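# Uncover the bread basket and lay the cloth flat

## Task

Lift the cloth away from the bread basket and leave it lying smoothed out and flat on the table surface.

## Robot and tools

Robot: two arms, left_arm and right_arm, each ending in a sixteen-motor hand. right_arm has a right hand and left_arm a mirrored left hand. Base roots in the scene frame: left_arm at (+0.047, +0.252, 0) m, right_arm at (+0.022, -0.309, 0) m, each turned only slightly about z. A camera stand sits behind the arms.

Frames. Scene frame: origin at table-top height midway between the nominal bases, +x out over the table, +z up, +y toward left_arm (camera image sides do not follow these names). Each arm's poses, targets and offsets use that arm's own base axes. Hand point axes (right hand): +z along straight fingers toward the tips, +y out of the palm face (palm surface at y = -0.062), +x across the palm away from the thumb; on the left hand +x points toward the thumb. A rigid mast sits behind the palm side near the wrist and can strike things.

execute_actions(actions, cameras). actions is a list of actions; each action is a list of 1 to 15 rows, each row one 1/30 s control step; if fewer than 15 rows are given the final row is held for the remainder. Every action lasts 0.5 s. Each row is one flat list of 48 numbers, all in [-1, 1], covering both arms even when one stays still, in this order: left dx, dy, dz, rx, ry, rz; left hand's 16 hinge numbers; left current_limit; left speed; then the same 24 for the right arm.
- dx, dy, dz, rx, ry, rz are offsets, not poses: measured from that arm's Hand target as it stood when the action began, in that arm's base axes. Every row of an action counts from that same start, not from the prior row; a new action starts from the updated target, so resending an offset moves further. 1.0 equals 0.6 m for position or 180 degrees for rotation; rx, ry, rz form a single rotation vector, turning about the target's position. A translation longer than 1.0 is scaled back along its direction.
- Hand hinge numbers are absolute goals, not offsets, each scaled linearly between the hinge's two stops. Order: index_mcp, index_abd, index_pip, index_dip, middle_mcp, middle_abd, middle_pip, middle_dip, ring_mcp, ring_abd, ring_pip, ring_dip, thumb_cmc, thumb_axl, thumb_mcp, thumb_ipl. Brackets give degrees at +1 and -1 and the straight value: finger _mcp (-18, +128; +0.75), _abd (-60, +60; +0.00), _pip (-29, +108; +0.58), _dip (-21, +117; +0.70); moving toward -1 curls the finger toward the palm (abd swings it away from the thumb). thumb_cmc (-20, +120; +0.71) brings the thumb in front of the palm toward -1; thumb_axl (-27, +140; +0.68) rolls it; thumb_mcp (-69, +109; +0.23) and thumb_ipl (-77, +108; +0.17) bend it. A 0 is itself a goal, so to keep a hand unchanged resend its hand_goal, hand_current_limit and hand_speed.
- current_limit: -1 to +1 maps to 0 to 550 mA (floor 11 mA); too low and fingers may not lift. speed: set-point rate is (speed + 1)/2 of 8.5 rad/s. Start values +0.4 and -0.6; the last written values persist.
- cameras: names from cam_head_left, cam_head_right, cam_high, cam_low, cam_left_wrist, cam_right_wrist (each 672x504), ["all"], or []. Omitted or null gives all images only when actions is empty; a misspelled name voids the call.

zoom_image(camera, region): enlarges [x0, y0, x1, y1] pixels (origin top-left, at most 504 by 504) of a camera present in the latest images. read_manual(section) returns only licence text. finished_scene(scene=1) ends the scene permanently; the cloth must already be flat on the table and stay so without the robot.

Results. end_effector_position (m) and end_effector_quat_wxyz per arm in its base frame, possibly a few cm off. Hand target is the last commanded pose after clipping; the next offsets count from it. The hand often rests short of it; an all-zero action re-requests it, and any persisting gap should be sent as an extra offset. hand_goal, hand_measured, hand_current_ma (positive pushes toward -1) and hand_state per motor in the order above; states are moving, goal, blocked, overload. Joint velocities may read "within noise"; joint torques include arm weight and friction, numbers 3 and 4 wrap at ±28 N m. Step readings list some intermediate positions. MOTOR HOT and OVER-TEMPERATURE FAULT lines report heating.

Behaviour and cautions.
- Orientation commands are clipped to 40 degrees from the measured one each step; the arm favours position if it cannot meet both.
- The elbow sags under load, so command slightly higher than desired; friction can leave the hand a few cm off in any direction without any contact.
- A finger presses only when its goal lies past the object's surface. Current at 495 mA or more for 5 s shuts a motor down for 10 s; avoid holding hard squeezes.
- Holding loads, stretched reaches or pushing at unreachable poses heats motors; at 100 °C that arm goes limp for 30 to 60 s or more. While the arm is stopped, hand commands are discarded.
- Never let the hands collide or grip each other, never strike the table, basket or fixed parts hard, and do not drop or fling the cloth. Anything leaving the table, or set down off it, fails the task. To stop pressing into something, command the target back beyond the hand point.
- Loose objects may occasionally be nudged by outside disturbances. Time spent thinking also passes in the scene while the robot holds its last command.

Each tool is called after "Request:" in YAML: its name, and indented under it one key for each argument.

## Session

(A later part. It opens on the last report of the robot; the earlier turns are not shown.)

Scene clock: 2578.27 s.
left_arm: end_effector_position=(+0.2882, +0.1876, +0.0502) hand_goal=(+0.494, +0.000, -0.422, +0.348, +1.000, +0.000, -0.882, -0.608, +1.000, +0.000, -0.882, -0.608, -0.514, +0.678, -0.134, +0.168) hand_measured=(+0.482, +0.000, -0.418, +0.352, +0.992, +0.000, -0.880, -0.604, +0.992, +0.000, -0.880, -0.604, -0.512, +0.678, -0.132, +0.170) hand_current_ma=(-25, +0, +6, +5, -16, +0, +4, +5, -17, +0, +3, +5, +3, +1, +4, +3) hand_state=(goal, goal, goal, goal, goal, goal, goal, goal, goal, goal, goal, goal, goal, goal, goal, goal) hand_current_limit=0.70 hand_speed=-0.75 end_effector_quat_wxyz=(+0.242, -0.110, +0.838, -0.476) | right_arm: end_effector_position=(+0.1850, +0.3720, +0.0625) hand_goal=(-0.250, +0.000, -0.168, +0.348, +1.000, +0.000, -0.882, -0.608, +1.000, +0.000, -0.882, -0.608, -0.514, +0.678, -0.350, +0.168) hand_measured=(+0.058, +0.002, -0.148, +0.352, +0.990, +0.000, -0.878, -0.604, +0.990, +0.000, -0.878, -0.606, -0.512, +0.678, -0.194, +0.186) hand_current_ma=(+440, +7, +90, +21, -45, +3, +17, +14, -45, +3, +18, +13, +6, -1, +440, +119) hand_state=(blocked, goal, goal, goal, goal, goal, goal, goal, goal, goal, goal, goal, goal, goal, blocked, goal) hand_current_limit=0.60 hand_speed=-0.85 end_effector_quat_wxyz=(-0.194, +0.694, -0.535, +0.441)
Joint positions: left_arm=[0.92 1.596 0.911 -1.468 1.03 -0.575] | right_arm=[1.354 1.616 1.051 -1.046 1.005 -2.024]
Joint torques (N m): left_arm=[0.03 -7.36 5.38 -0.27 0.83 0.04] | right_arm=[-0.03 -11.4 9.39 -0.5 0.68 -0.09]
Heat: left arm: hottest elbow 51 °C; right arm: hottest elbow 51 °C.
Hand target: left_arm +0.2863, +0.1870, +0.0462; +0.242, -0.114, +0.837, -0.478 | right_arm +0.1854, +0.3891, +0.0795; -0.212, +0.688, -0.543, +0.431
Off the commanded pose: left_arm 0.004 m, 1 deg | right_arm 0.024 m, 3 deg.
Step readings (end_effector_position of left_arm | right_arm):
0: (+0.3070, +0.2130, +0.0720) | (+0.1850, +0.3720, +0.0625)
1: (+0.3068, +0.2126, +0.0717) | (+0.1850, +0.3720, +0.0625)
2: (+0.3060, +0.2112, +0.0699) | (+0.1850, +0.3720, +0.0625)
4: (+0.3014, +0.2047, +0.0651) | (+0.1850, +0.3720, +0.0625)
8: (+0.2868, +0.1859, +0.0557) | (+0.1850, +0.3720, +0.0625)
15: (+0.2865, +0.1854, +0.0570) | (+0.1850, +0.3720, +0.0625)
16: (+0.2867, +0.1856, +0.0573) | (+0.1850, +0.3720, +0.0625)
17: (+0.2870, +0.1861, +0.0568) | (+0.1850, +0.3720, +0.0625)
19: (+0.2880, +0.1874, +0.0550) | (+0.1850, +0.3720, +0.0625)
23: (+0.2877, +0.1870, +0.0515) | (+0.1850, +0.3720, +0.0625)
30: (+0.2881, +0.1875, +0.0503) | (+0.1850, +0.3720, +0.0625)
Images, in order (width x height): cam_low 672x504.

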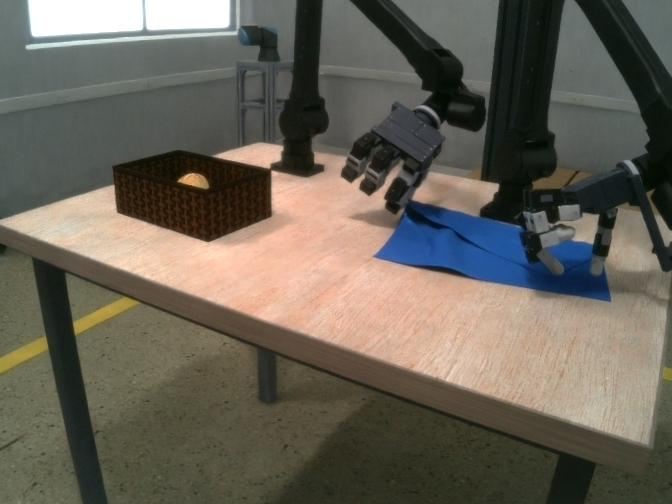

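Request:
execute_actions:
  actions:
    - [[0.008,0,-0.01,0,0,0,0.493,0,-0.423,0.348,1,0,-0.883,-0.609,1,0,-0.883,-0.609,-0.514,0.678,-0.135,0.168,0.7,-0.75,0,0,0,0,0,0,-0.25,0,-0.168,0.348,1,0,-0.883,-0.609,1,0,-0.883,-0.609,-0.514,0.678,-0.35,0.168,0.6,-0.85]]
    - [[0.08,-0.04,0.0,0,0,0,0.493,0,-0.423,0.348,1,0,-0.883,-0.609,1,0,-0.883,-0.609,-0.514,0.678,-0.135,0.168,0.7,-0.75,0,0,0,0,0,0,-0.25,0,-0.168,0.348,1,0,-0.883,-0.609,1,0,-0.883,-0.609,-0.514,0.678,-0.35,0.168,0.6,-0.85]]
    - [[0.07,-0.04,0.0,0,0,0,0.493,0,-0.423,0.348,1,0,-0.883,-0.609,1,0,-0.883,-0.609,-0.514,0.678,-0.135,0.168,0.7,-0.75,0,0,0,0,0,0,-0.25,0,-0.168,0.348,1,0,-0.883,-0.609,1,0,-0.883,-0.609,-0.514,0.678,-0.35,0.168,0.6,-0.85]]
  cameras: ["cam_low","cam_high"]

Request:
zoom_image:
  camera: "cam_low"
  region: [340, 170, 640, 330]

Scene clock: 2587.17 s.
left_arm: end_effector_position=(+0.3747, +0.1392, +0.0404) hand_goal=(+0.494, +0.000, -0.422, +0.348, +1.000, +0.000, -0.882, -0.608, +1.000, +0.000, -0.882, -0.608, -0.514, +0.678, -0.134, +0.168) hand_measured=(+0.470, +0.002, -0.448, +0.332, +0.992, +0.000, -0.880, -0.604, +0.992, +0.000, -0.880, -0.604, -0.514, +0.680, -0.118, +0.176) hand_current_ma=(-67, +4, -66, -37, -16, +0, +4, +5, -17, +0, +3, +5, +0, +3, +51, +23) hand_state=(blocked, goal, blocked, goal, goal, goal, goal, goal, goal, goal, goal, goal, goal, goal, goal, goal) hand_current_limit=0.70 hand_speed=-0.75 end_effector_quat_wxyz=(+0.235, -0.129, +0.832, -0.486) | right_arm: end_effector_position=(+0.1850, +0.3720, +0.0625) hand_goal=(-0.250, +0.000, -0.168, +0.348, +1.000, +0.000, -0.882, -0.608, +1.000, +0.000, -0.882, -0.608, -0.514, +0.678, -0.350, +0.168) hand_measured=(+0.058, +0.002, -0.148, +0.352, +0.990, +0.000, -0.878, -0.604, +0.990, +0.000, -0.878, -0.606, -0.512, +0.678, -0.194, +0.186) hand_current_ma=(+440, +7, +91, +21, -45, +3, +17, +14, -45, +3, +18, +13, +6, -1, +440, +119) hand_state=(blocked, goal, goal, goal, goal, goal, goal, goal, goal, goal, goal, goal, goal, goal, blocked, goal) hand_current_limit=0.60 hand_speed=-0.85 end_effector_quat_wxyz=(-0.194, +0.694, -0.535, +0.441)
Joint positions: left_arm=[0.665 1.595 0.911 -1.02 1.136 -1.128] | right_arm=[1.354 1.616 1.051 -1.046 1.005 -2.024]
Joint torques (N m): left_arm=[-1.38 -8.82 6.86 1.17 0.68 0.14] | right_arm=[-0.03 -11.28 9.39 -0.5 0.68 -0.09]
Heat: left arm: hottest elbow 50 °C; right arm: hottest elbow 51 °C.
Hand target: left_arm +0.3811, +0.1391, +0.0402; +0.242, -0.114, +0.837, -0.478 | right_arm +0.1854, +0.3891, +0.0795; -0.212, +0.688, -0.543, +0.431
Off the commanded pose: left_arm 0.006 m, 2 deg | right_arm 0.024 m, 3 deg.
Step readings (end_effector_position of left_arm | right_arm):
0: (+0.2882, +0.1877, +0.0502) | (+0.1850, +0.3720, +0.0625)
1: (+0.2882, +0.1877, +0.0502) | (+0.1850, +0.3720, +0.0625)
2: (+0.2886, +0.1880, +0.0499) | (+0.1850, +0.3720, +0.0625)
4: (+0.2899, +0.1892, +0.0487) | (+0.1850, +0.3720, +0.0625)
8: (+0.2910, +0.1905, +0.0449) | (+0.1850, +0.3720, +0.0625)
15: (+0.2912, +0.1908, +0.0434) | (+0.1850, +0.3720, +0.0625)
16: (+0.2918, +0.1907, +0.0435) | (+0.1850, +0.3720, +0.0625)
17: (+0.2962, +0.1890, +0.0440) | (+0.1850, +0.3720, +0.0625)
19: (+0.3070, +0.1855, +0.0443) | (+0.1850, +0.3720, +0.0625)
23: (+0.3286, +0.1668, +0.0424) | (+0.1850, +0.3720, +0.0625)
30: (+0.3370, +0.1601, +0.0398) | (+0.1850, +0.3720, +0.0625)
31: (+0.3375, +0.1603, +0.0400) | (+0.1850, +0.3720, +0.0625)
32: (+0.3403, +0.1586, +0.0400) | (+0.1850, +0.3720, +0.0625)
34: (+0.3463, +0.1559, +0.0400) | (+0.1850, +0.3720, +0.0625)
38: (+0.3631, +0.1432, +0.0404) | (+0.1850, +0.3720, +0.0625)
45: (+0.3738, +0.1380, +0.0407) | (+0.1850, +0.3720, +0.0625)
Images, in order (width x height): cam_high 672x504, cam_low 672x504.

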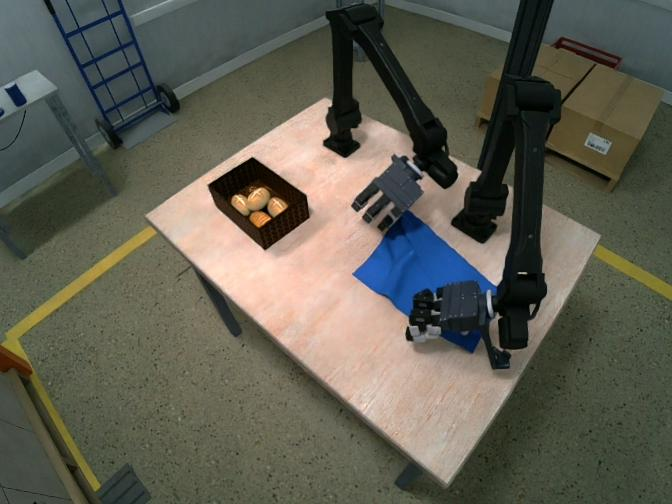

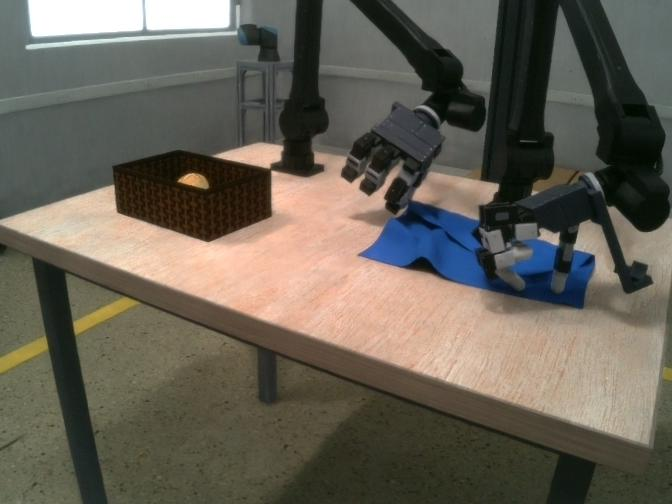

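Scaled by 1.680 from the camera's 672x504 image, which has a finer 960x720 frame.

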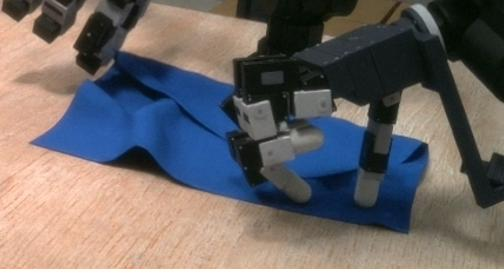

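Request:
execute_actions:
  actions:
    - [[0.05,-0.01,0.004,0,0,0,0.493,0,-0.423,0.348,1,0,-0.883,-0.609,1,0,-0.883,-0.609,-0.514,0.678,-0.135,0.168,0.7,-0.75,-0.03,-0.06,-0.01,0,0,0,-0.25,0,-0.168,0.348,1,0,-0.883,-0.609,1,0,-0.883,-0.609,-0.514,0.678,-0.35,0.168,0.6,-0.85]]
    - [[0.05,-0.01,0.002,0,0,0,0.493,0,-0.423,0.348,1,0,-0.883,-0.609,1,0,-0.883,-0.609,-0.514,0.678,-0.135,0.168,0.7,-0.75,-0.03,-0.06,-0.01,0,0,0,-0.25,0,-0.168,0.348,1,0,-0.883,-0.609,1,0,-0.883,-0.609,-0.514,0.678,-0.35,0.168,0.6,-0.85]]
  cameras: ["cam_low","cam_high"]

Request:
zoom_image:
  camera: "cam_low"
  region: [320, 170, 620, 340]

Request:
zoom_image:
  camera: "cam_high"
  region: [310, 180, 510, 370]

Scene clock: 2597.73 s.
left_arm: end_effector_position=(+0.4190, +0.1167, +0.0408) hand_goal=(+0.494, +0.000, -0.422, +0.348, +1.000, +0.000, -0.882, -0.608, +1.000, +0.000, -0.882, -0.608, -0.514, +0.678, -0.134, +0.168) hand_measured=(+0.468, +0.004, -0.452, +0.328, +0.992, +0.000, -0.880, -0.604, +0.992, +0.000, -0.880, -0.604, -0.506, +0.682, -0.118, +0.176) hand_current_ma=(-74, +7, -84, -47, -16, +0, +4, +5, -17, +0, +3, +5, +16, +6, +49, +23) hand_state=(blocked, goal, blocked, goal, goal, goal, goal, goal, goal, goal, goal, goal, goal, goal, goal, goal) hand_current_limit=0.70 hand_speed=-0.75 end_effector_quat_wxyz=(+0.224, -0.134, +0.833, -0.488) | right_arm: end_effector_position=(+0.1554, +0.3221, +0.0647) hand_goal=(-0.250, +0.000, -0.168, +0.348, +1.000, +0.000, -0.882, -0.608, +1.000, +0.000, -0.882, -0.608, -0.514, +0.678, -0.350, +0.168) hand_measured=(+0.058, +0.008, -0.148, +0.352, +0.990, +0.000, -0.878, -0.604, +0.990, +0.000, -0.878, -0.606, -0.510, +0.680, -0.196, +0.188) hand_current_ma=(+440, +30, +92, +21, -44, +3, +17, +14, -45, +3, +18, +13, +14, +5, +440, +123) hand_state=(blocked, goal, goal, goal, goal, goal, goal, goal, goal, goal, goal, goal, goal, goal, blocked, goal) hand_current_limit=0.60 hand_speed=-0.85 end_effector_quat_wxyz=(-0.215, +0.683, -0.550, +0.431)
Joint positions: left_arm=[0.552 1.618 0.945 -0.816 1.133 -1.391] | right_arm=[1.404 1.464 0.884 -1.065 1.003 -1.912]
Joint torques (N m): left_arm=[-0.97 -7.65 10.93 1.59 0.72 0.18] | right_arm=[0.44 -8.94 5.94 -0.77 0.64 -0.15]
Heat: left arm: hottest elbow 49 °C; right arm: hottest elbow 51 °C.
Hand target: left_arm +0.4413, +0.1271, +0.0438; +0.242, -0.114, +0.837, -0.478 | right_arm +0.1494, +0.3170, +0.0674; -0.212, +0.688, -0.543, +0.431
Off the commanded pose: left_arm 0.025 m, 3 deg | right_arm 0.008 m, 1 deg.
Step readings (end_effector_position of left_arm | right_arm):
0: (+0.3747, +0.1392, +0.0404) | (+0.1850, +0.3720, +0.0625)
1: (+0.3749, +0.1391, +0.0404) | (+0.1850, +0.3721, +0.0625)
2: (+0.3757, +0.1388, +0.0402) | (+0.1847, +0.3723, +0.0631)
4: (+0.3795, +0.1369, +0.0399) | (+0.1825, +0.3691, +0.0641)
8: (+0.3891, +0.1305, +0.0404) | (+0.1756, +0.3569, +0.0681)
15: (+0.3936, +0.1274, +0.0401) | (+0.1725, +0.3549, +0.0713)
16: (+0.3941, +0.1276, +0.0403) | (+0.1722, +0.3541, +0.0705)
17: (+0.3951, +0.1277, +0.0406) | (+0.1711, +0.3522, +0.0696)
19: (+0.4005, +0.1267, +0.0409) | (+0.1671, +0.3427, +0.0665)
23: (+0.4142, +0.1201, +0.0410) | (+0.1583, +0.3214, +0.0617)
30: (+0.4188, +0.1167, +0.0410) | (+0.1555, +0.3217, +0.0648)
Images, in order (width x height): cam_high 672x504, cam_low 672x504.

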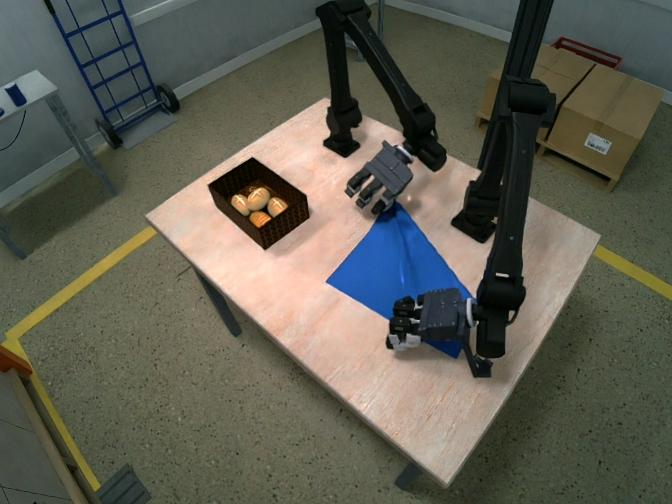

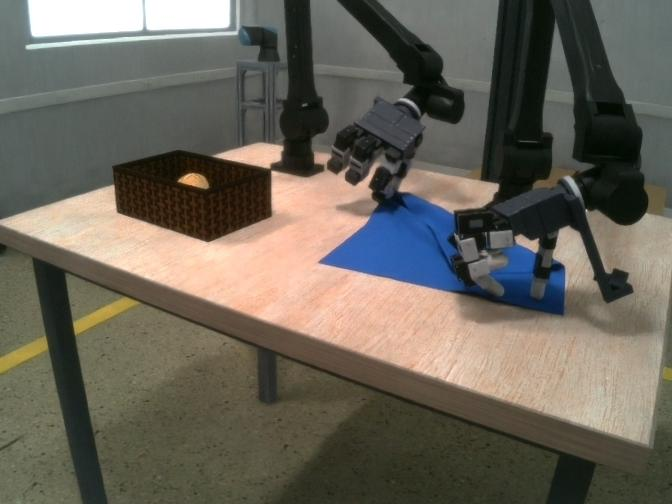

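Scaled by 1.680 from the camera's 672x504 image, which has a finer 960x720 frame.

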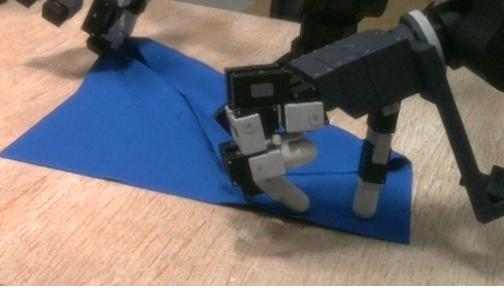

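Scaled by 2.520 from the camera's 672x504 image, which has a finer 960x720 frame.

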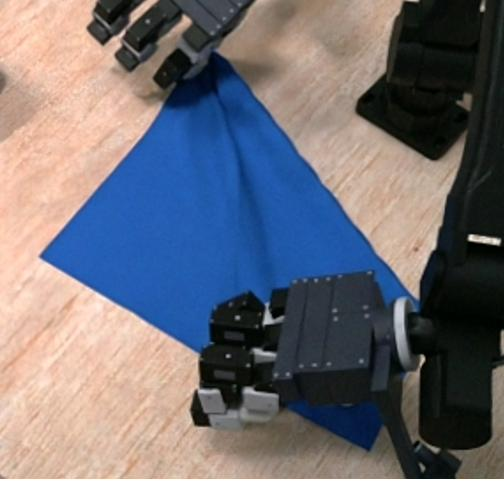

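Request:
execute_actions:
  actions:
    - [[0.06,-0.045,0.0,0,0,0,0.493,0,-0.423,0.348,1,0,-0.883,-0.609,1,0,-0.883,-0.609,-0.514,0.678,-0.135,0.168,0.7,-0.75,0,0,0,0,0,0,-0.25,0,-0.168,0.348,1,0,-0.883,-0.609,1,0,-0.883,-0.609,-0.514,0.678,-0.35,0.168,0.6,-0.85]]
    - [[0.02,-0.01,0.0,0,0,0,0.493,0,-0.423,0.348,1,0,-0.883,-0.609,1,0,-0.883,-0.609,-0.514,0.678,-0.135,0.168,0.7,-0.75,0,0,0,0,0,0,-0.25,0,-0.168,0.348,1,0,-0.883,-0.609,1,0,-0.883,-0.609,-0.514,0.678,-0.35,0.168,0.6,-0.85]]
    - [[-0.03,0,0.06,0,0,0,0.493,0,-0.423,0.348,1,0,-0.883,-0.609,1,0,-0.883,-0.609,-0.514,0.678,-0.135,0.168,0.7,-0.75,0,0,0,0,0,0,-0.25,0,-0.168,0.348,1,0,-0.883,-0.609,1,0,-0.883,-0.609,-0.514,0.678,-0.35,0.168,0.6,-0.85]]
    - [[0,0.1,0.12,0,0,0,0.493,0,-0.423,0.348,1,0,-0.883,-0.609,1,0,-0.883,-0.609,-0.514,0.678,-0.135,0.168,0.7,-0.75,0,0,0,0,0,0,-0.25,0,-0.168,0.348,1,0,-0.883,-0.609,1,0,-0.883,-0.609,-0.514,0.678,-0.35,0.168,0.6,-0.85]]
  cameras: ["cam_low","cam_high","cam_head_left"]

Request:
zoom_image:
  camera: "cam_low"
  region: [320, 170, 620, 340]

Request:
zoom_image:
  camera: "cam_high"
  region: [310, 180, 510, 380]

Request:
zoom_image:
  camera: "cam_head_left"
  region: [170, 290, 390, 450]

Scene clock: 2621.77 s.
left_arm: end_effector_position=(+0.4517, +0.1449, +0.1306) hand_goal=(+0.494, +0.000, -0.422, +0.348, +1.000, +0.000, -0.882, -0.608, +1.000, +0.000, -0.882, -0.608, -0.514, +0.678, -0.134, +0.168) hand_measured=(+0.482, +0.004, -0.424, +0.346, +0.992, +0.000, -0.880, -0.604, +0.992, +0.000, -0.880, -0.604, -0.514, +0.680, -0.132, +0.170) hand_current_ma=(-29, +4, -2, -3, -16, +0, +4, +5, -17, +0, +3, +5, +0, +3, +4, +3) hand_state=(goal, goal, goal, goal, goal, goal, goal, goal, goal, goal, goal, goal, goal, goal, goal, goal) hand_current_limit=0.70 hand_speed=-0.75 end_effector_quat_wxyz=(+0.224, -0.137, +0.835, -0.485) | right_arm: end_effector_position=(+0.1544, +0.3201, +0.0645) hand_goal=(-0.250, +0.000, -0.168, +0.348, +1.000, +0.000, -0.882, -0.608, +1.000, +0.000, -0.882, -0.608, -0.514, +0.678, -0.350, +0.168) hand_measured=(+0.058, +0.006, -0.148, +0.352, +0.990, +0.000, -0.878, -0.604, +0.990, +0.000, -0.878, -0.606, -0.512, +0.680, -0.196, +0.188) hand_current_ma=(+440, +27, +93, +21, -44, +3, +17, +14, -45, +3, +18, +13, +8, +5, +440, +124) hand_state=(blocked, goal, blocked, goal, goal, goal, goal, goal, goal, goal, goal, goal, goal, goal, blocked, goal) hand_current_limit=0.60 hand_speed=-0.85 end_effector_quat_wxyz=(-0.213, +0.683, -0.548, +0.432)
Joint positions: left_arm=[0.564 1.593 1.193 -1.106 1.125 -1.371] | right_arm=[1.406 1.464 0.883 -1.073 1.003 -1.908]
Joint torques (N m): left_arm=[-0.73 -10.17 13.65 0.27 1.03 0.12] | right_arm=[0.38 -8.88 6.05 -0.54 0.64 -0.17]
Heat: left arm: hottest elbow 49 °C; right arm: hottest elbow 49 °C.
Hand target: left_arm +0.4712, +0.1542, +0.1519; +0.242, -0.114, +0.837, -0.478 | right_arm +0.1495, +0.3171, +0.0675; -0.212, +0.688, -0.543, +0.431
Off the commanded pose: left_arm 0.030 m, 3 deg | right_arm 0.007 m, 1 deg.
Step readings (end_effector_position of left_arm | right_arm):
0: (+0.4190, +0.1166, +0.0408) | (+0.1554, +0.3221, +0.0647)
1: (+0.4192, +0.1164, +0.0408) | (+0.1554, +0.3221, +0.0647)
2: (+0.4208, +0.1155, +0.0408) | (+0.1554, +0.3221, +0.0647)
4: (+0.4271, +0.1126, +0.0411) | (+0.1554, +0.3222, +0.0647)
8: (+0.4458, +0.0966, +0.0416) | (+0.1555, +0.3224, +0.0646)
15: (+0.4548, +0.0889, +0.0417) | (+0.1555, +0.3224, +0.0646)
16: (+0.4549, +0.0890, +0.0416) | (+0.1555, +0.3224, +0.0646)
17: (+0.4553, +0.0890, +0.0414) | (+0.1555, +0.3224, +0.0646)
19: (+0.4565, +0.0873, +0.0412) | (+0.1555, +0.3224, +0.0646)
23: (+0.4585, +0.0867, +0.0409) | (+0.1555, +0.3224, +0.0646)
30: (+0.4605, +0.0860, +0.0409) | (+0.1555, +0.3224, +0.0646)
31: (+0.4605, +0.0861, +0.0409) | (+0.1555, +0.3224, +0.0646)
32: (+0.4599, +0.0858, +0.0412) | (+0.1555, +0.3224, +0.0646)
34: (+0.4575, +0.0849, +0.0427) | (+0.1555, +0.3224, +0.0646)
38: (+0.4527, +0.0835, +0.0490) | (+0.1549, +0.3212, +0.0648)
45: (+0.4511, +0.0830, +0.0566) | (+0.1544, +0.3201, +0.0645)
46: (+0.4508, +0.0831, +0.0568) | (+0.1544, +0.3201, +0.0645)
47: (+0.4485, +0.0854, +0.0591) | (+0.1544, +0.3201, +0.0645)
49: (+0.4434, +0.0895, +0.0675) | (+0.1544, +0.3201, +0.0645)
53: (+0.4456, +0.1210, +0.1023) | (+0.1544, +0.3201, +0.0645)
60: (+0.4546, +0.1467, +0.1406) | (+0.1544, +0.3201, +0.0645)
Images, in order (width x height): cam_head_left 672x504, cam_high 672x504, cam_low 672x504.

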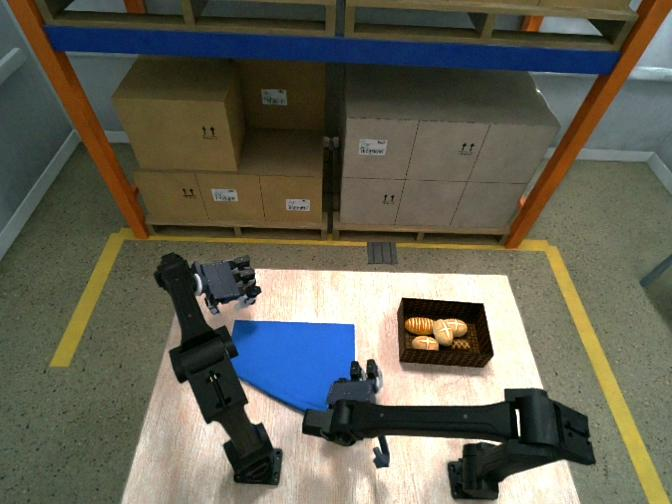

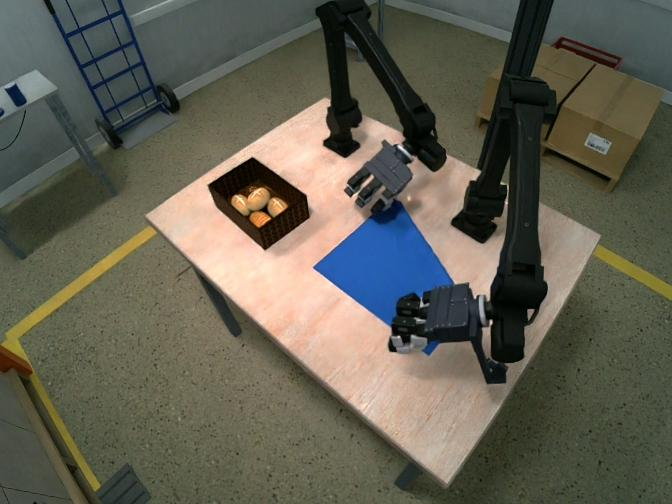

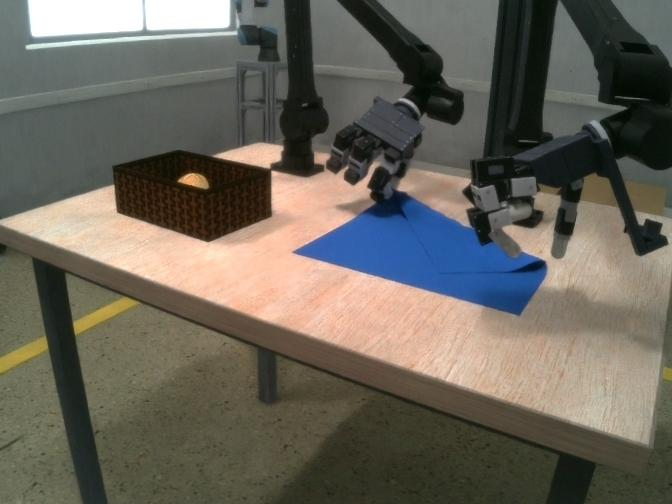

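Scaled by 1.680 from the camera's 672x504 image, which has a finer 960x720 frame.

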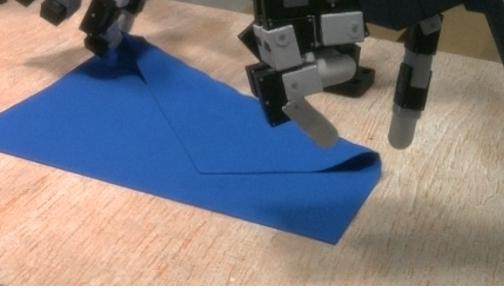

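Scaled by 2.520 from the camera's 672x504 image, which has a finer 960x720 frame.

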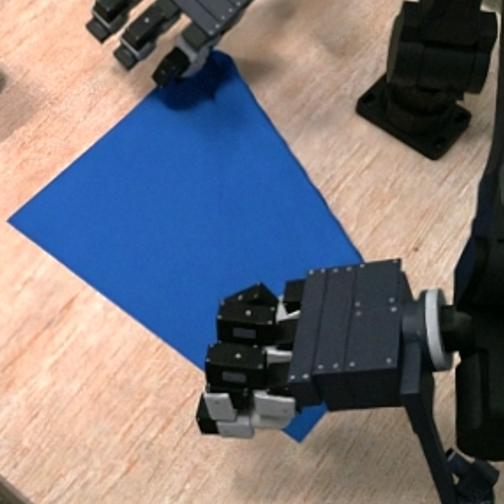

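Scaled by 2.291 from the camera's 672x504 image, which has a finer 960x720 frame.

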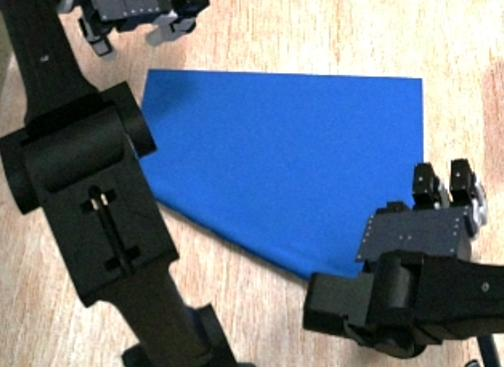

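Request:
execute_actions:
  actions:
    - [[0,0,0,0,0,0,0.493,0,-0.423,0.348,1,0,-0.883,-0.609,1,0,-0.883,-0.609,-0.514,0.678,-0.135,0.168,0.7,-0.75,0.02,0.02,0.08,0,0,0,-0.25,0,-0.168,0.348,1,0,-0.883,-0.609,1,0,-0.883,-0.609,-0.514,0.678,-0.35,0.168,0.6,-0.85]]
    - [[0,0,0,0,0,0,0.493,0,-0.423,0.348,1,0,-0.883,-0.609,1,0,-0.883,-0.609,-0.514,0.678,-0.135,0.168,0.7,-0.75,0.02,0.02,0.08,0,0,0,-0.25,0,-0.168,0.348,1,0,-0.883,-0.609,1,0,-0.883,-0.609,-0.514,0.678,-0.35,0.168,0.6,-0.85]]
  cameras: ["cam_low","cam_high"]

Request:
zoom_image:
  camera: "cam_low"
  region: [320, 150, 620, 330]

Scene clock: 2653.03 s.
left_arm: end_effector_position=(+0.4515, +0.1447, +0.1332) hand_goal=(+0.494, +0.000, -0.422, +0.348, +1.000, +0.000, -0.882, -0.608, +1.000, +0.000, -0.882, -0.608, -0.514, +0.678, -0.134, +0.168) hand_measured=(+0.482, +0.004, -0.424, +0.346, +0.992, +0.000, -0.880, -0.604, +0.992, +0.000, -0.880, -0.604, -0.514, +0.680, -0.132, +0.170) hand_current_ma=(-29, +4, -2, -3, -16, +0, +4, +5, -17, +0, +3, +5, +0, +3, +4, +3) hand_state=(goal, goal, goal, goal, goal, goal, goal, goal, goal, goal, goal, goal, goal, goal, goal, goal) hand_current_limit=0.70 hand_speed=-0.75 end_effector_quat_wxyz=(+0.223, -0.132, +0.835, -0.485) | right_arm: end_effector_position=(+0.1684, +0.3322, +0.1481) hand_goal=(-0.250, +0.000, -0.168, +0.348, +1.000, +0.000, -0.882, -0.608, +1.000, +0.000, -0.882, -0.608, -0.514, +0.678, -0.350, +0.168) hand_measured=(+0.058, +0.006, -0.148, +0.352, +0.990, +0.000, -0.878, -0.604, +0.990, +0.000, -0.878, -0.606, -0.512, +0.680, -0.196, +0.188) hand_current_ma=(+440, +24, +93, +21, -44, +3, +17, +14, -45, +3, +18, +13, +7, +5, +440, +124) hand_state=(blocked, goal, blocked, goal, goal, goal, goal, goal, goal, goal, goal, goal, goal, goal, blocked, goal) hand_current_limit=0.60 hand_speed=-0.85 end_effector_quat_wxyz=(-0.206, +0.691, -0.539, +0.436)
Joint positions: left_arm=[0.564 1.594 1.201 -1.128 1.125 -1.351] | right_arm=[1.375 1.394 1.053 -1.269 1.005 -1.991]
Joint torques (N m): left_arm=[-0.67 -9.82 13.63 0.24 1.06 0.13] | right_arm=[-0.97 -8.23 10.3 -0.44 0.69 -0.29]
Heat: left arm: hottest elbow 50 °C; right arm: hottest elbow 47 °C.
Hand target: left_arm +0.4712, +0.1542, +0.1518; +0.242, -0.114, +0.837, -0.478 | right_arm +0.1734, +0.3410, +0.1634; -0.212, +0.688, -0.543, +0.431
Off the commanded pose: left_arm 0.029 m, 3 deg | right_arm 0.018 m, 1 deg.
Step readings (end_effector_position of left_arm | right_arm):
0: (+0.4518, +0.1449, +0.1306) | (+0.1544, +0.3201, +0.0645)
1: (+0.4517, +0.1449, +0.1306) | (+0.1543, +0.3197, +0.0646)
2: (+0.4516, +0.1448, +0.1307) | (+0.1541, +0.3179, +0.0653)
4: (+0.4509, +0.1444, +0.1311) | (+0.1533, +0.3132, +0.0692)
8: (+0.4511, +0.1445, +0.1324) | (+0.1537, +0.3122, +0.0845)
15: (+0.4515, +0.1448, +0.1332) | (+0.1559, +0.3204, +0.1005)
16: (+0.4515, +0.1447, +0.1332) | (+0.1559, +0.3199, +0.1008)
17: (+0.4515, +0.1448, +0.1332) | (+0.1565, +0.3189, +0.1024)
19: (+0.4515, +0.1447, +0.1332) | (+0.1583, +0.3179, +0.1096)
23: (+0.4514, +0.1447, +0.1332) | (+0.1652, +0.3279, +0.1317)
30: (+0.4515, +0.1447, +0.1332) | (+0.1686, +0.3335, +0.1480)
Images, in order (width x height): cam_high 672x504, cam_low 672x504.

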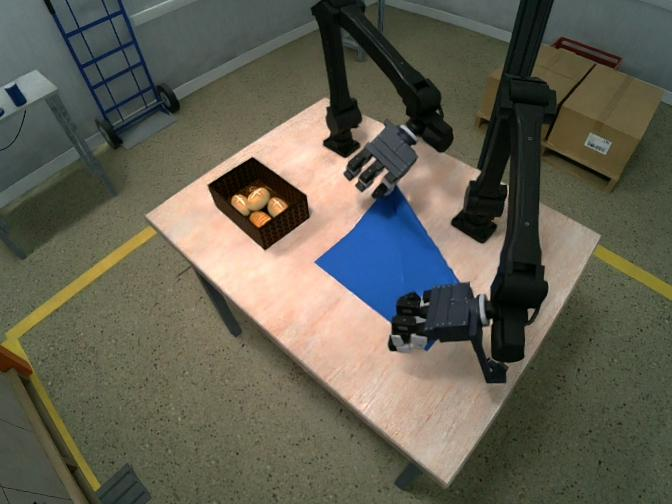

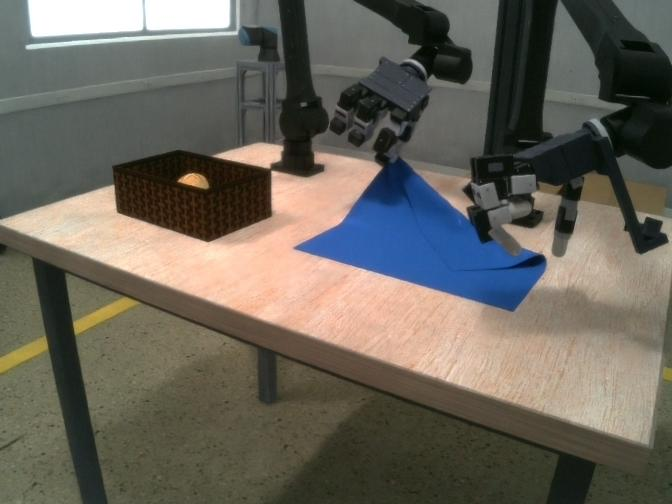

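Scaled by 1.680 from the camera's 672x504 image, which has a finer 960x720 frame.

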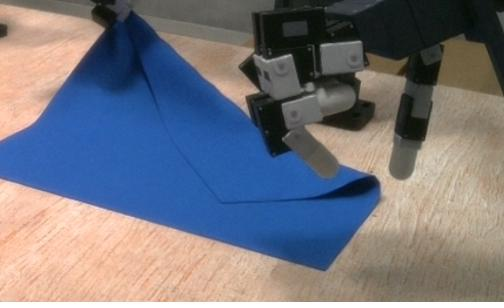

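Request:
execute_actions:
  actions:
    - [[0,0.1,0.02,0,0,-0.05,0.493,0,-0.423,0.348,1,0,-0.883,-0.609,1,0,-0.883,-0.609,-0.514,0.678,-0.135,0.168,0.7,-0.75,-0.02,-0.02,-0.08,0,0,0,-0.25,0,-0.168,0.348,1,0,-0.883,-0.609,1,0,-0.883,-0.609,-0.514,0.678,-0.35,0.168,0.6,-0.85]]
    - [[0,0.05,0,0,0,-0.05,0.493,0,-0.423,0.348,1,0,-0.883,-0.609,1,0,-0.883,-0.609,-0.514,0.678,-0.135,0.168,0.7,-0.75,-0.02,-0.02,-0.1,0,0,0,-0.25,0,-0.168,0.348,1,0,-0.883,-0.609,1,0,-0.883,-0.609,-0.514,0.678,-0.35,0.168,0.6,-0.85]]
    - [[0,0.0,0,0,0,-0.05,0.493,0,-0.423,0.348,1,0,-0.883,-0.609,1,0,-0.883,-0.609,-0.514,0.678,-0.135,0.168,0.7,-0.75,-0.02,-0.01,-0.01,0,0,0,-0.25,0,-0.168,0.348,1,0,-0.883,-0.609,1,0,-0.883,-0.609,-0.514,0.678,-0.35,0.168,0.6,-0.85]]
  cameras: ["cam_low","cam_high","cam_head_left"]

Request:
zoom_image:
  camera: "cam_low"
  region: [400, 200, 580, 330]

Request:
zoom_image:
  camera: "cam_head_left"
  region: [170, 290, 390, 450]

Scene clock: 2680.70 s.
left_arm: end_effector_position=(+0.4562, +0.2372, +0.1417) hand_goal=(+0.494, +0.000, -0.422, +0.348, +1.000, +0.000, -0.882, -0.608, +1.000, +0.000, -0.882, -0.608, -0.514, +0.678, -0.134, +0.168) hand_measured=(+0.484, +0.004, -0.424, +0.346, +0.992, +0.000, -0.880, -0.604, +0.992, +0.000, -0.880, -0.604, -0.514, +0.680, -0.132, +0.170) hand_current_ma=(-21, +4, -2, -3, -16, +0, +4, +5, -17, +0, +3, +5, +0, +3, +3, +3) hand_state=(goal, goal, goal, goal, goal, goal, goal, goal, goal, goal, goal, goal, goal, goal, goal, goal) hand_current_limit=0.70 hand_speed=-0.75 end_effector_quat_wxyz=(+0.187, +0.007, +0.881, -0.434) | right_arm: end_effector_position=(+0.1412, +0.3136, +0.0563) hand_goal=(-0.250, +0.000, -0.168, +0.348, +1.000, +0.000, -0.882, -0.608, +1.000, +0.000, -0.882, -0.608, -0.514, +0.678, -0.350, +0.168) hand_measured=(+0.058, +0.004, -0.148, +0.352, +0.990, +0.000, -0.878, -0.604, +0.990, +0.000, -0.878, -0.606, -0.514, +0.680, -0.196, +0.188) hand_current_ma=(+440, +17, +93, +21, -44, +3, +17, +14, -45, +3, +18, +13, -1, +5, +440, +126) hand_state=(blocked, goal, blocked, goal, goal, goal, goal, goal, goal, goal, goal, goal, goal, goal, blocked, goal) hand_current_limit=0.60 hand_speed=-0.85 end_effector_quat_wxyz=(-0.219, +0.686, -0.546, +0.428)
Joint positions: left_arm=[0.669 1.811 1.537 -1.68 0.931 -0.691] | right_arm=[1.439 1.453 0.845 -1.069 0.999 -1.871]
Joint torques (N m): left_arm=[-0.97 -13.51 12.66 -0.62 0.74 0.14] | right_arm=[0.15 -6.42 5.97 -0.44 0.68 -0.01]
Heat: left arm: hottest elbow 55 °C; right arm: hottest elbow 51 °C.
Hand target: left_arm +0.4713, +0.2441, +0.1638; +0.124, +0.085, +0.840, -0.521 | right_arm +0.1374, +0.3110, +0.0493; -0.212, +0.688, -0.543, +0.431
Off the commanded pose: left_arm 0.028 m, 16 deg | right_arm 0.008 m, 1 deg.
joint sent to its limit (left arm) — joint 4 (wrist pitch), lower limit. The joint targets are off in orientation, not in position.
Step readings (end_effector_position of left_arm | right_arm):
0: (+0.4515, +0.1447, +0.1332) | (+0.1684, +0.3322, +0.1481)
1: (+0.4515, +0.1448, +0.1335) | (+0.1684, +0.3322, +0.1481)
2: (+0.4499, +0.1469, +0.1346) | (+0.1684, +0.3323, +0.1480)
4: (+0.4486, +0.1525, +0.1388) | (+0.1685, +0.3330, +0.1442)
8: (+0.4517, +0.1829, +0.1474) | (+0.1663, +0.3254, +0.1291)
15: (+0.4514, +0.2039, +0.1483) | (+0.1648, +0.3228, +0.1223)
16: (+0.4514, +0.2041, +0.1475) | (+0.1647, +0.3229, +0.1217)
17: (+0.4507, +0.2060, +0.1460) | (+0.1643, +0.3232, +0.1187)
19: (+0.4504, +0.2117, +0.1439) | (+0.1618, +0.3222, +0.1082)
23: (+0.4549, +0.2218, +0.1442) | (+0.1536, +0.3087, +0.0776)
30: (+0.4579, +0.2282, +0.1475) | (+0.1514, +0.3090, +0.0607)
31: (+0.4578, +0.2285, +0.1473) | (+0.1514, +0.3094, +0.0606)
32: (+0.4568, +0.2300, +0.1463) | (+0.1508, +0.3102, +0.0605)
34: (+0.4549, +0.2330, +0.1443) | (+0.1491, +0.3110, +0.0598)
38: (+0.4542, +0.2360, +0.1424) | (+0.1436, +0.3116, +0.0574)
45: (+0.4555, +0.2370, +0.1418) | (+0.1411, +0.3131, +0.0564)
Images, in order (width x height): cam_head_left 672x504, cam_high 672x504, cam_low 672x504.

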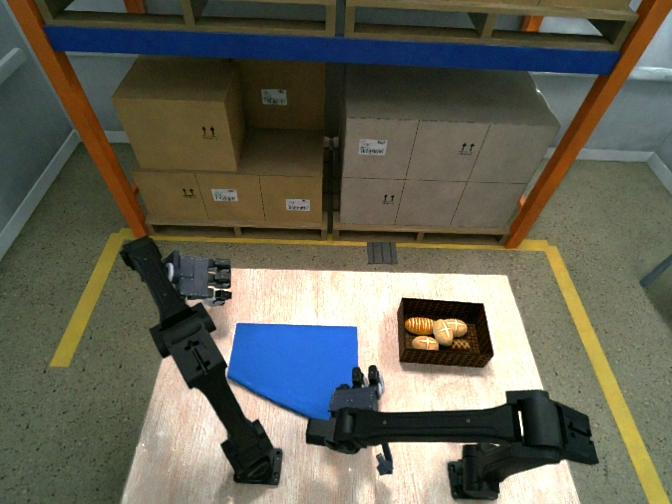

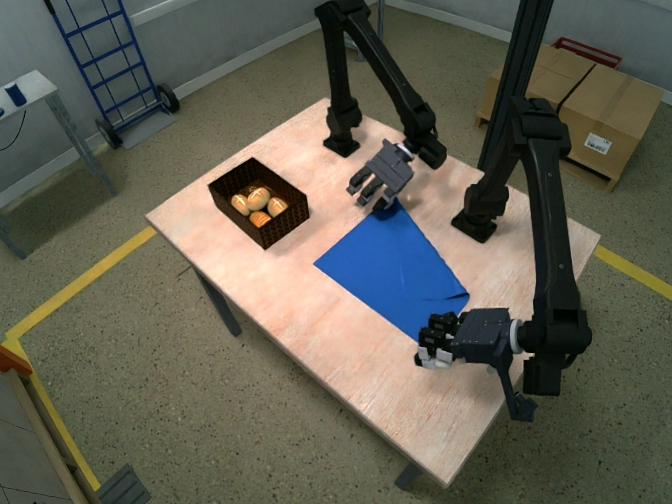

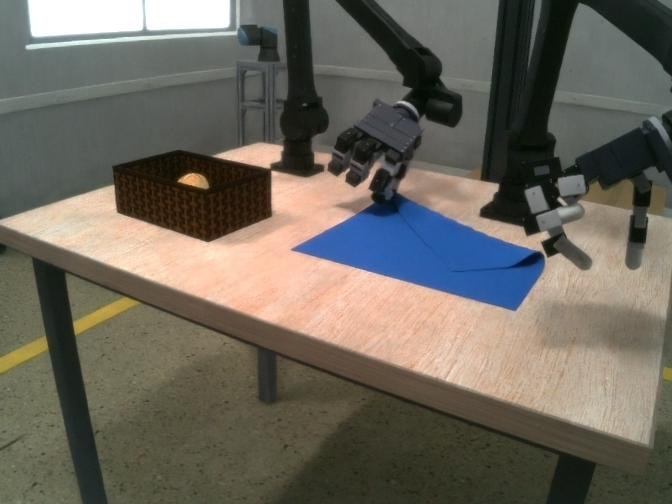

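Scaled by 2.800 from the camera's 672x504 image, which has a finer 960x720 frame.

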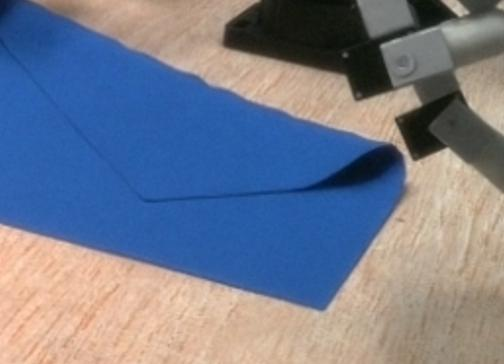

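Scaled by 2.291 from the camera's 672x504 image, which has a finer 960x720 frame.

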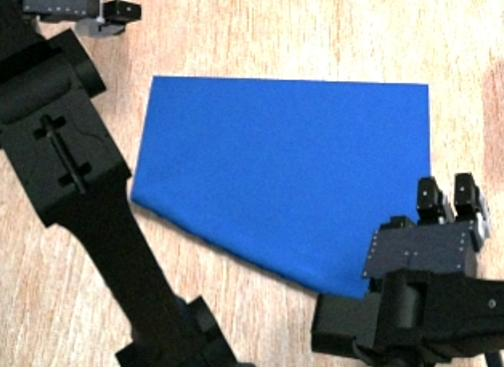

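Request:
execute_actions:
  actions: []

Scene clock: 2702.17 s.
left_arm: end_effector_position=(+0.4562, +0.2372, +0.1418) hand_goal=(+0.494, +0.000, -0.422, +0.348, +1.000, +0.000, -0.882, -0.608, +1.000, +0.000, -0.882, -0.608, -0.514, +0.678, -0.134, +0.168) hand_measured=(+0.484, +0.004, -0.424, +0.346, +0.992, +0.000, -0.880, -0.604, +0.992, +0.000, -0.880, -0.604, -0.514, +0.680, -0.132, +0.170) hand_current_ma=(-21, +4, -2, -3, -16, +0, +4, +5, -17, +0, +3, +5, +0, +3, +3, +3) hand_state=(goal, goal, goal, goal, goal, goal, goal, goal, goal, goal, goal, goal, goal, goal, goal, goal) hand_current_limit=0.70 hand_speed=-0.75 end_effector_quat_wxyz=(+0.187, +0.007, +0.881, -0.434) | right_arm: end_effector_position=(+0.1412, +0.3137, +0.0563) hand_goal=(-0.250, +0.000, -0.168, +0.348, +1.000, +0.000, -0.882, -0.608, +1.000, +0.000, -0.882, -0.608, -0.514, +0.678, -0.350, +0.168) hand_measured=(+0.058, +0.004, -0.148, +0.352, +0.990, +0.000, -0.878, -0.604, +0.990, +0.000, -0.878, -0.606, -0.514, +0.680, -0.196, +0.188) hand_current_ma=(+440, +17, +93, +21, -44, +3, +17, +14, -45, +3, +18, +13, -1, +5, +440, +126) hand_state=(blocked, goal, blocked, goal, goal, goal, goal, goal, goal, goal, goal, goal, goal, goal, blocked, goal) hand_current_limit=0.60 hand_speed=-0.85 end_effector_quat_wxyz=(-0.219, +0.686, -0.546, +0.428)
Joint positions: left_arm=[0.669 1.811 1.537 -1.68 0.931 -0.691] | right_arm=[1.439 1.453 0.845 -1.069 0.999 -1.87]
Joint velocities: within noise
Joint torques (N m): left_arm=[-0.97 -13.51 12.64 -0.62 0.73 0.15] | right_arm=[0.09 -6.36 6 -0.47 0.67 0.01]
Heat: left arm: hottest elbow 54 °C; right arm: hottest elbow 49 °C.
Hand target: left_arm +0.4713, +0.2441, +0.1638; +0.124, +0.085, +0.840, -0.521 | right_arm +0.1374, +0.3110, +0.0493; -0.212, +0.688, -0.543, +0.431
Off the commanded pose: left_arm 0.028 m, 16 deg | right_arm 0.008 m, 1 deg.

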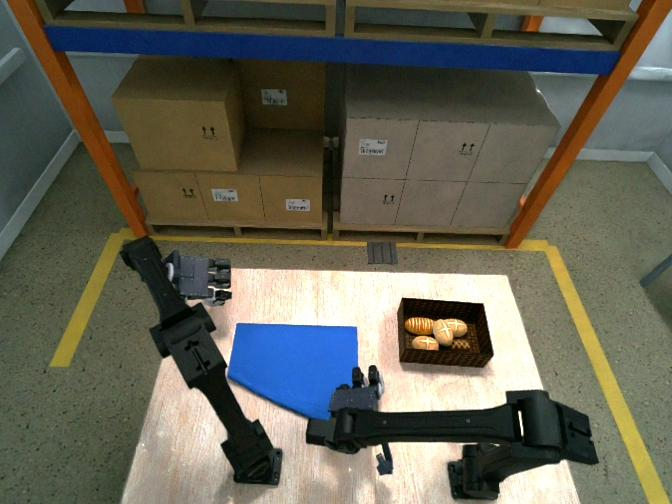

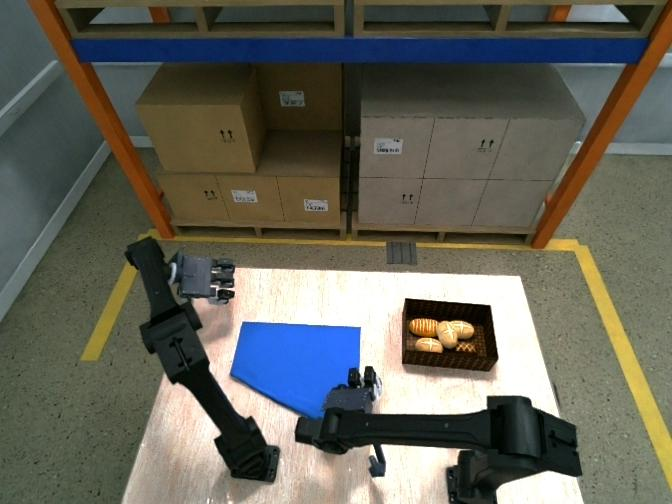

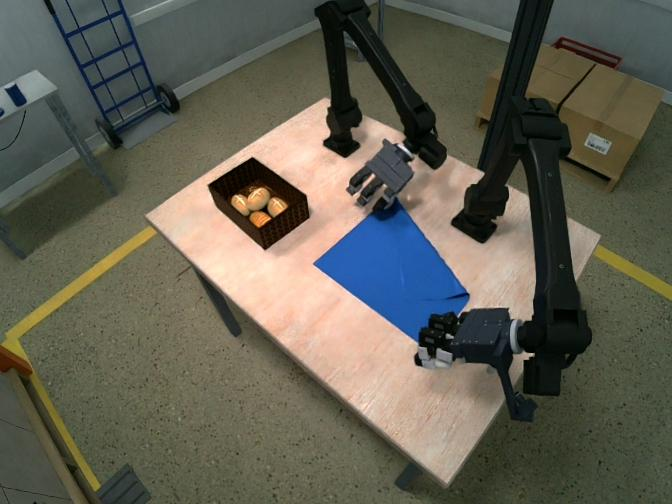

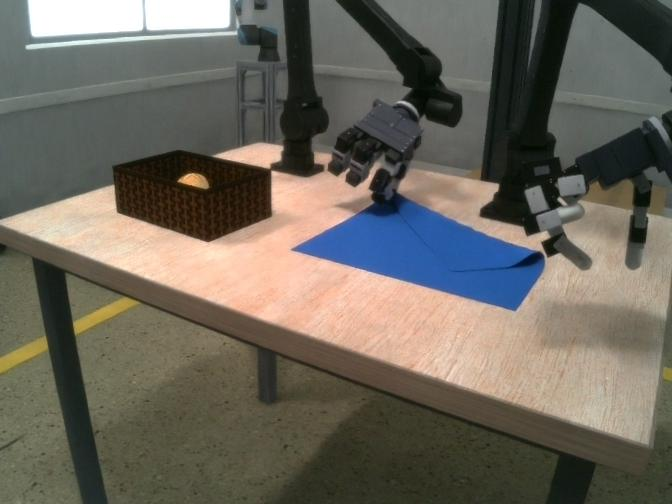

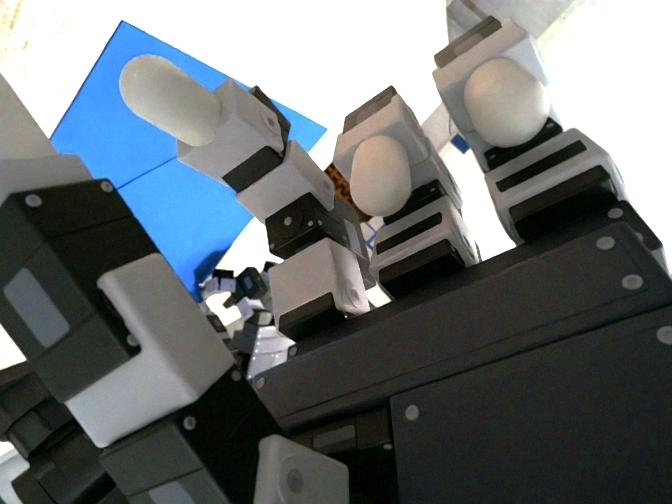

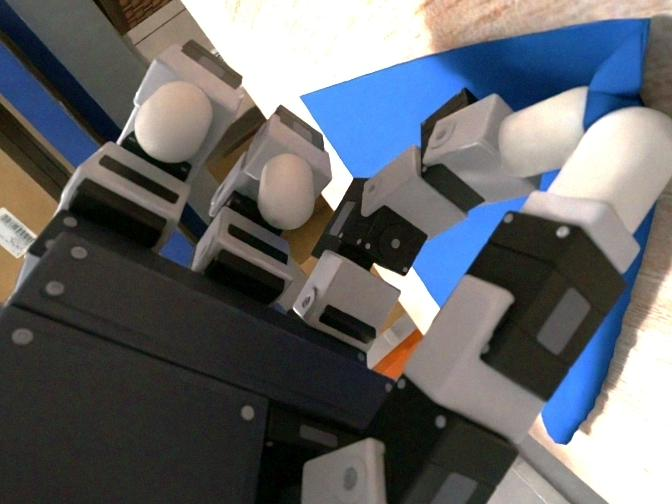

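Request:
zoom_image:
  camera: "cam_low"
  region: [380, 180, 600, 330]

Request:
zoom_image:
  camera: "cam_high"
  region: [300, 180, 500, 360]

Scaled by 2.291 from the camera's 672x504 image, which has a finer 960x720 frame.

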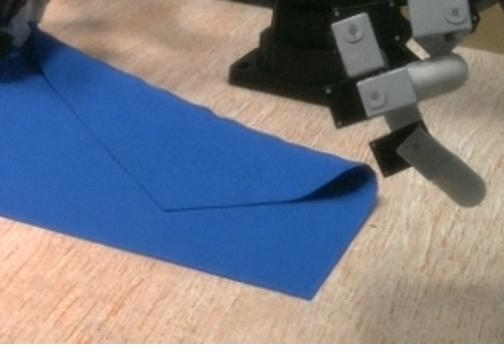

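Scaled by 2.520 from the camera's 672x504 image, which has a finer 960x720 frame.

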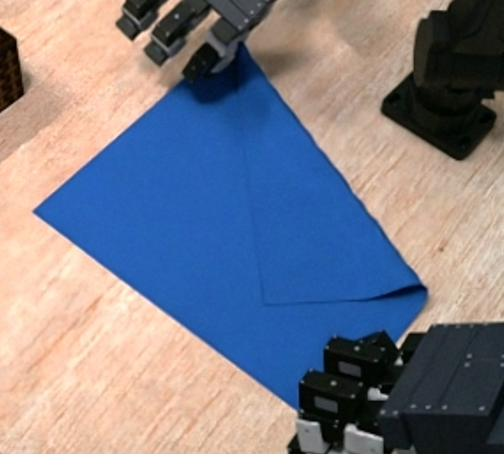

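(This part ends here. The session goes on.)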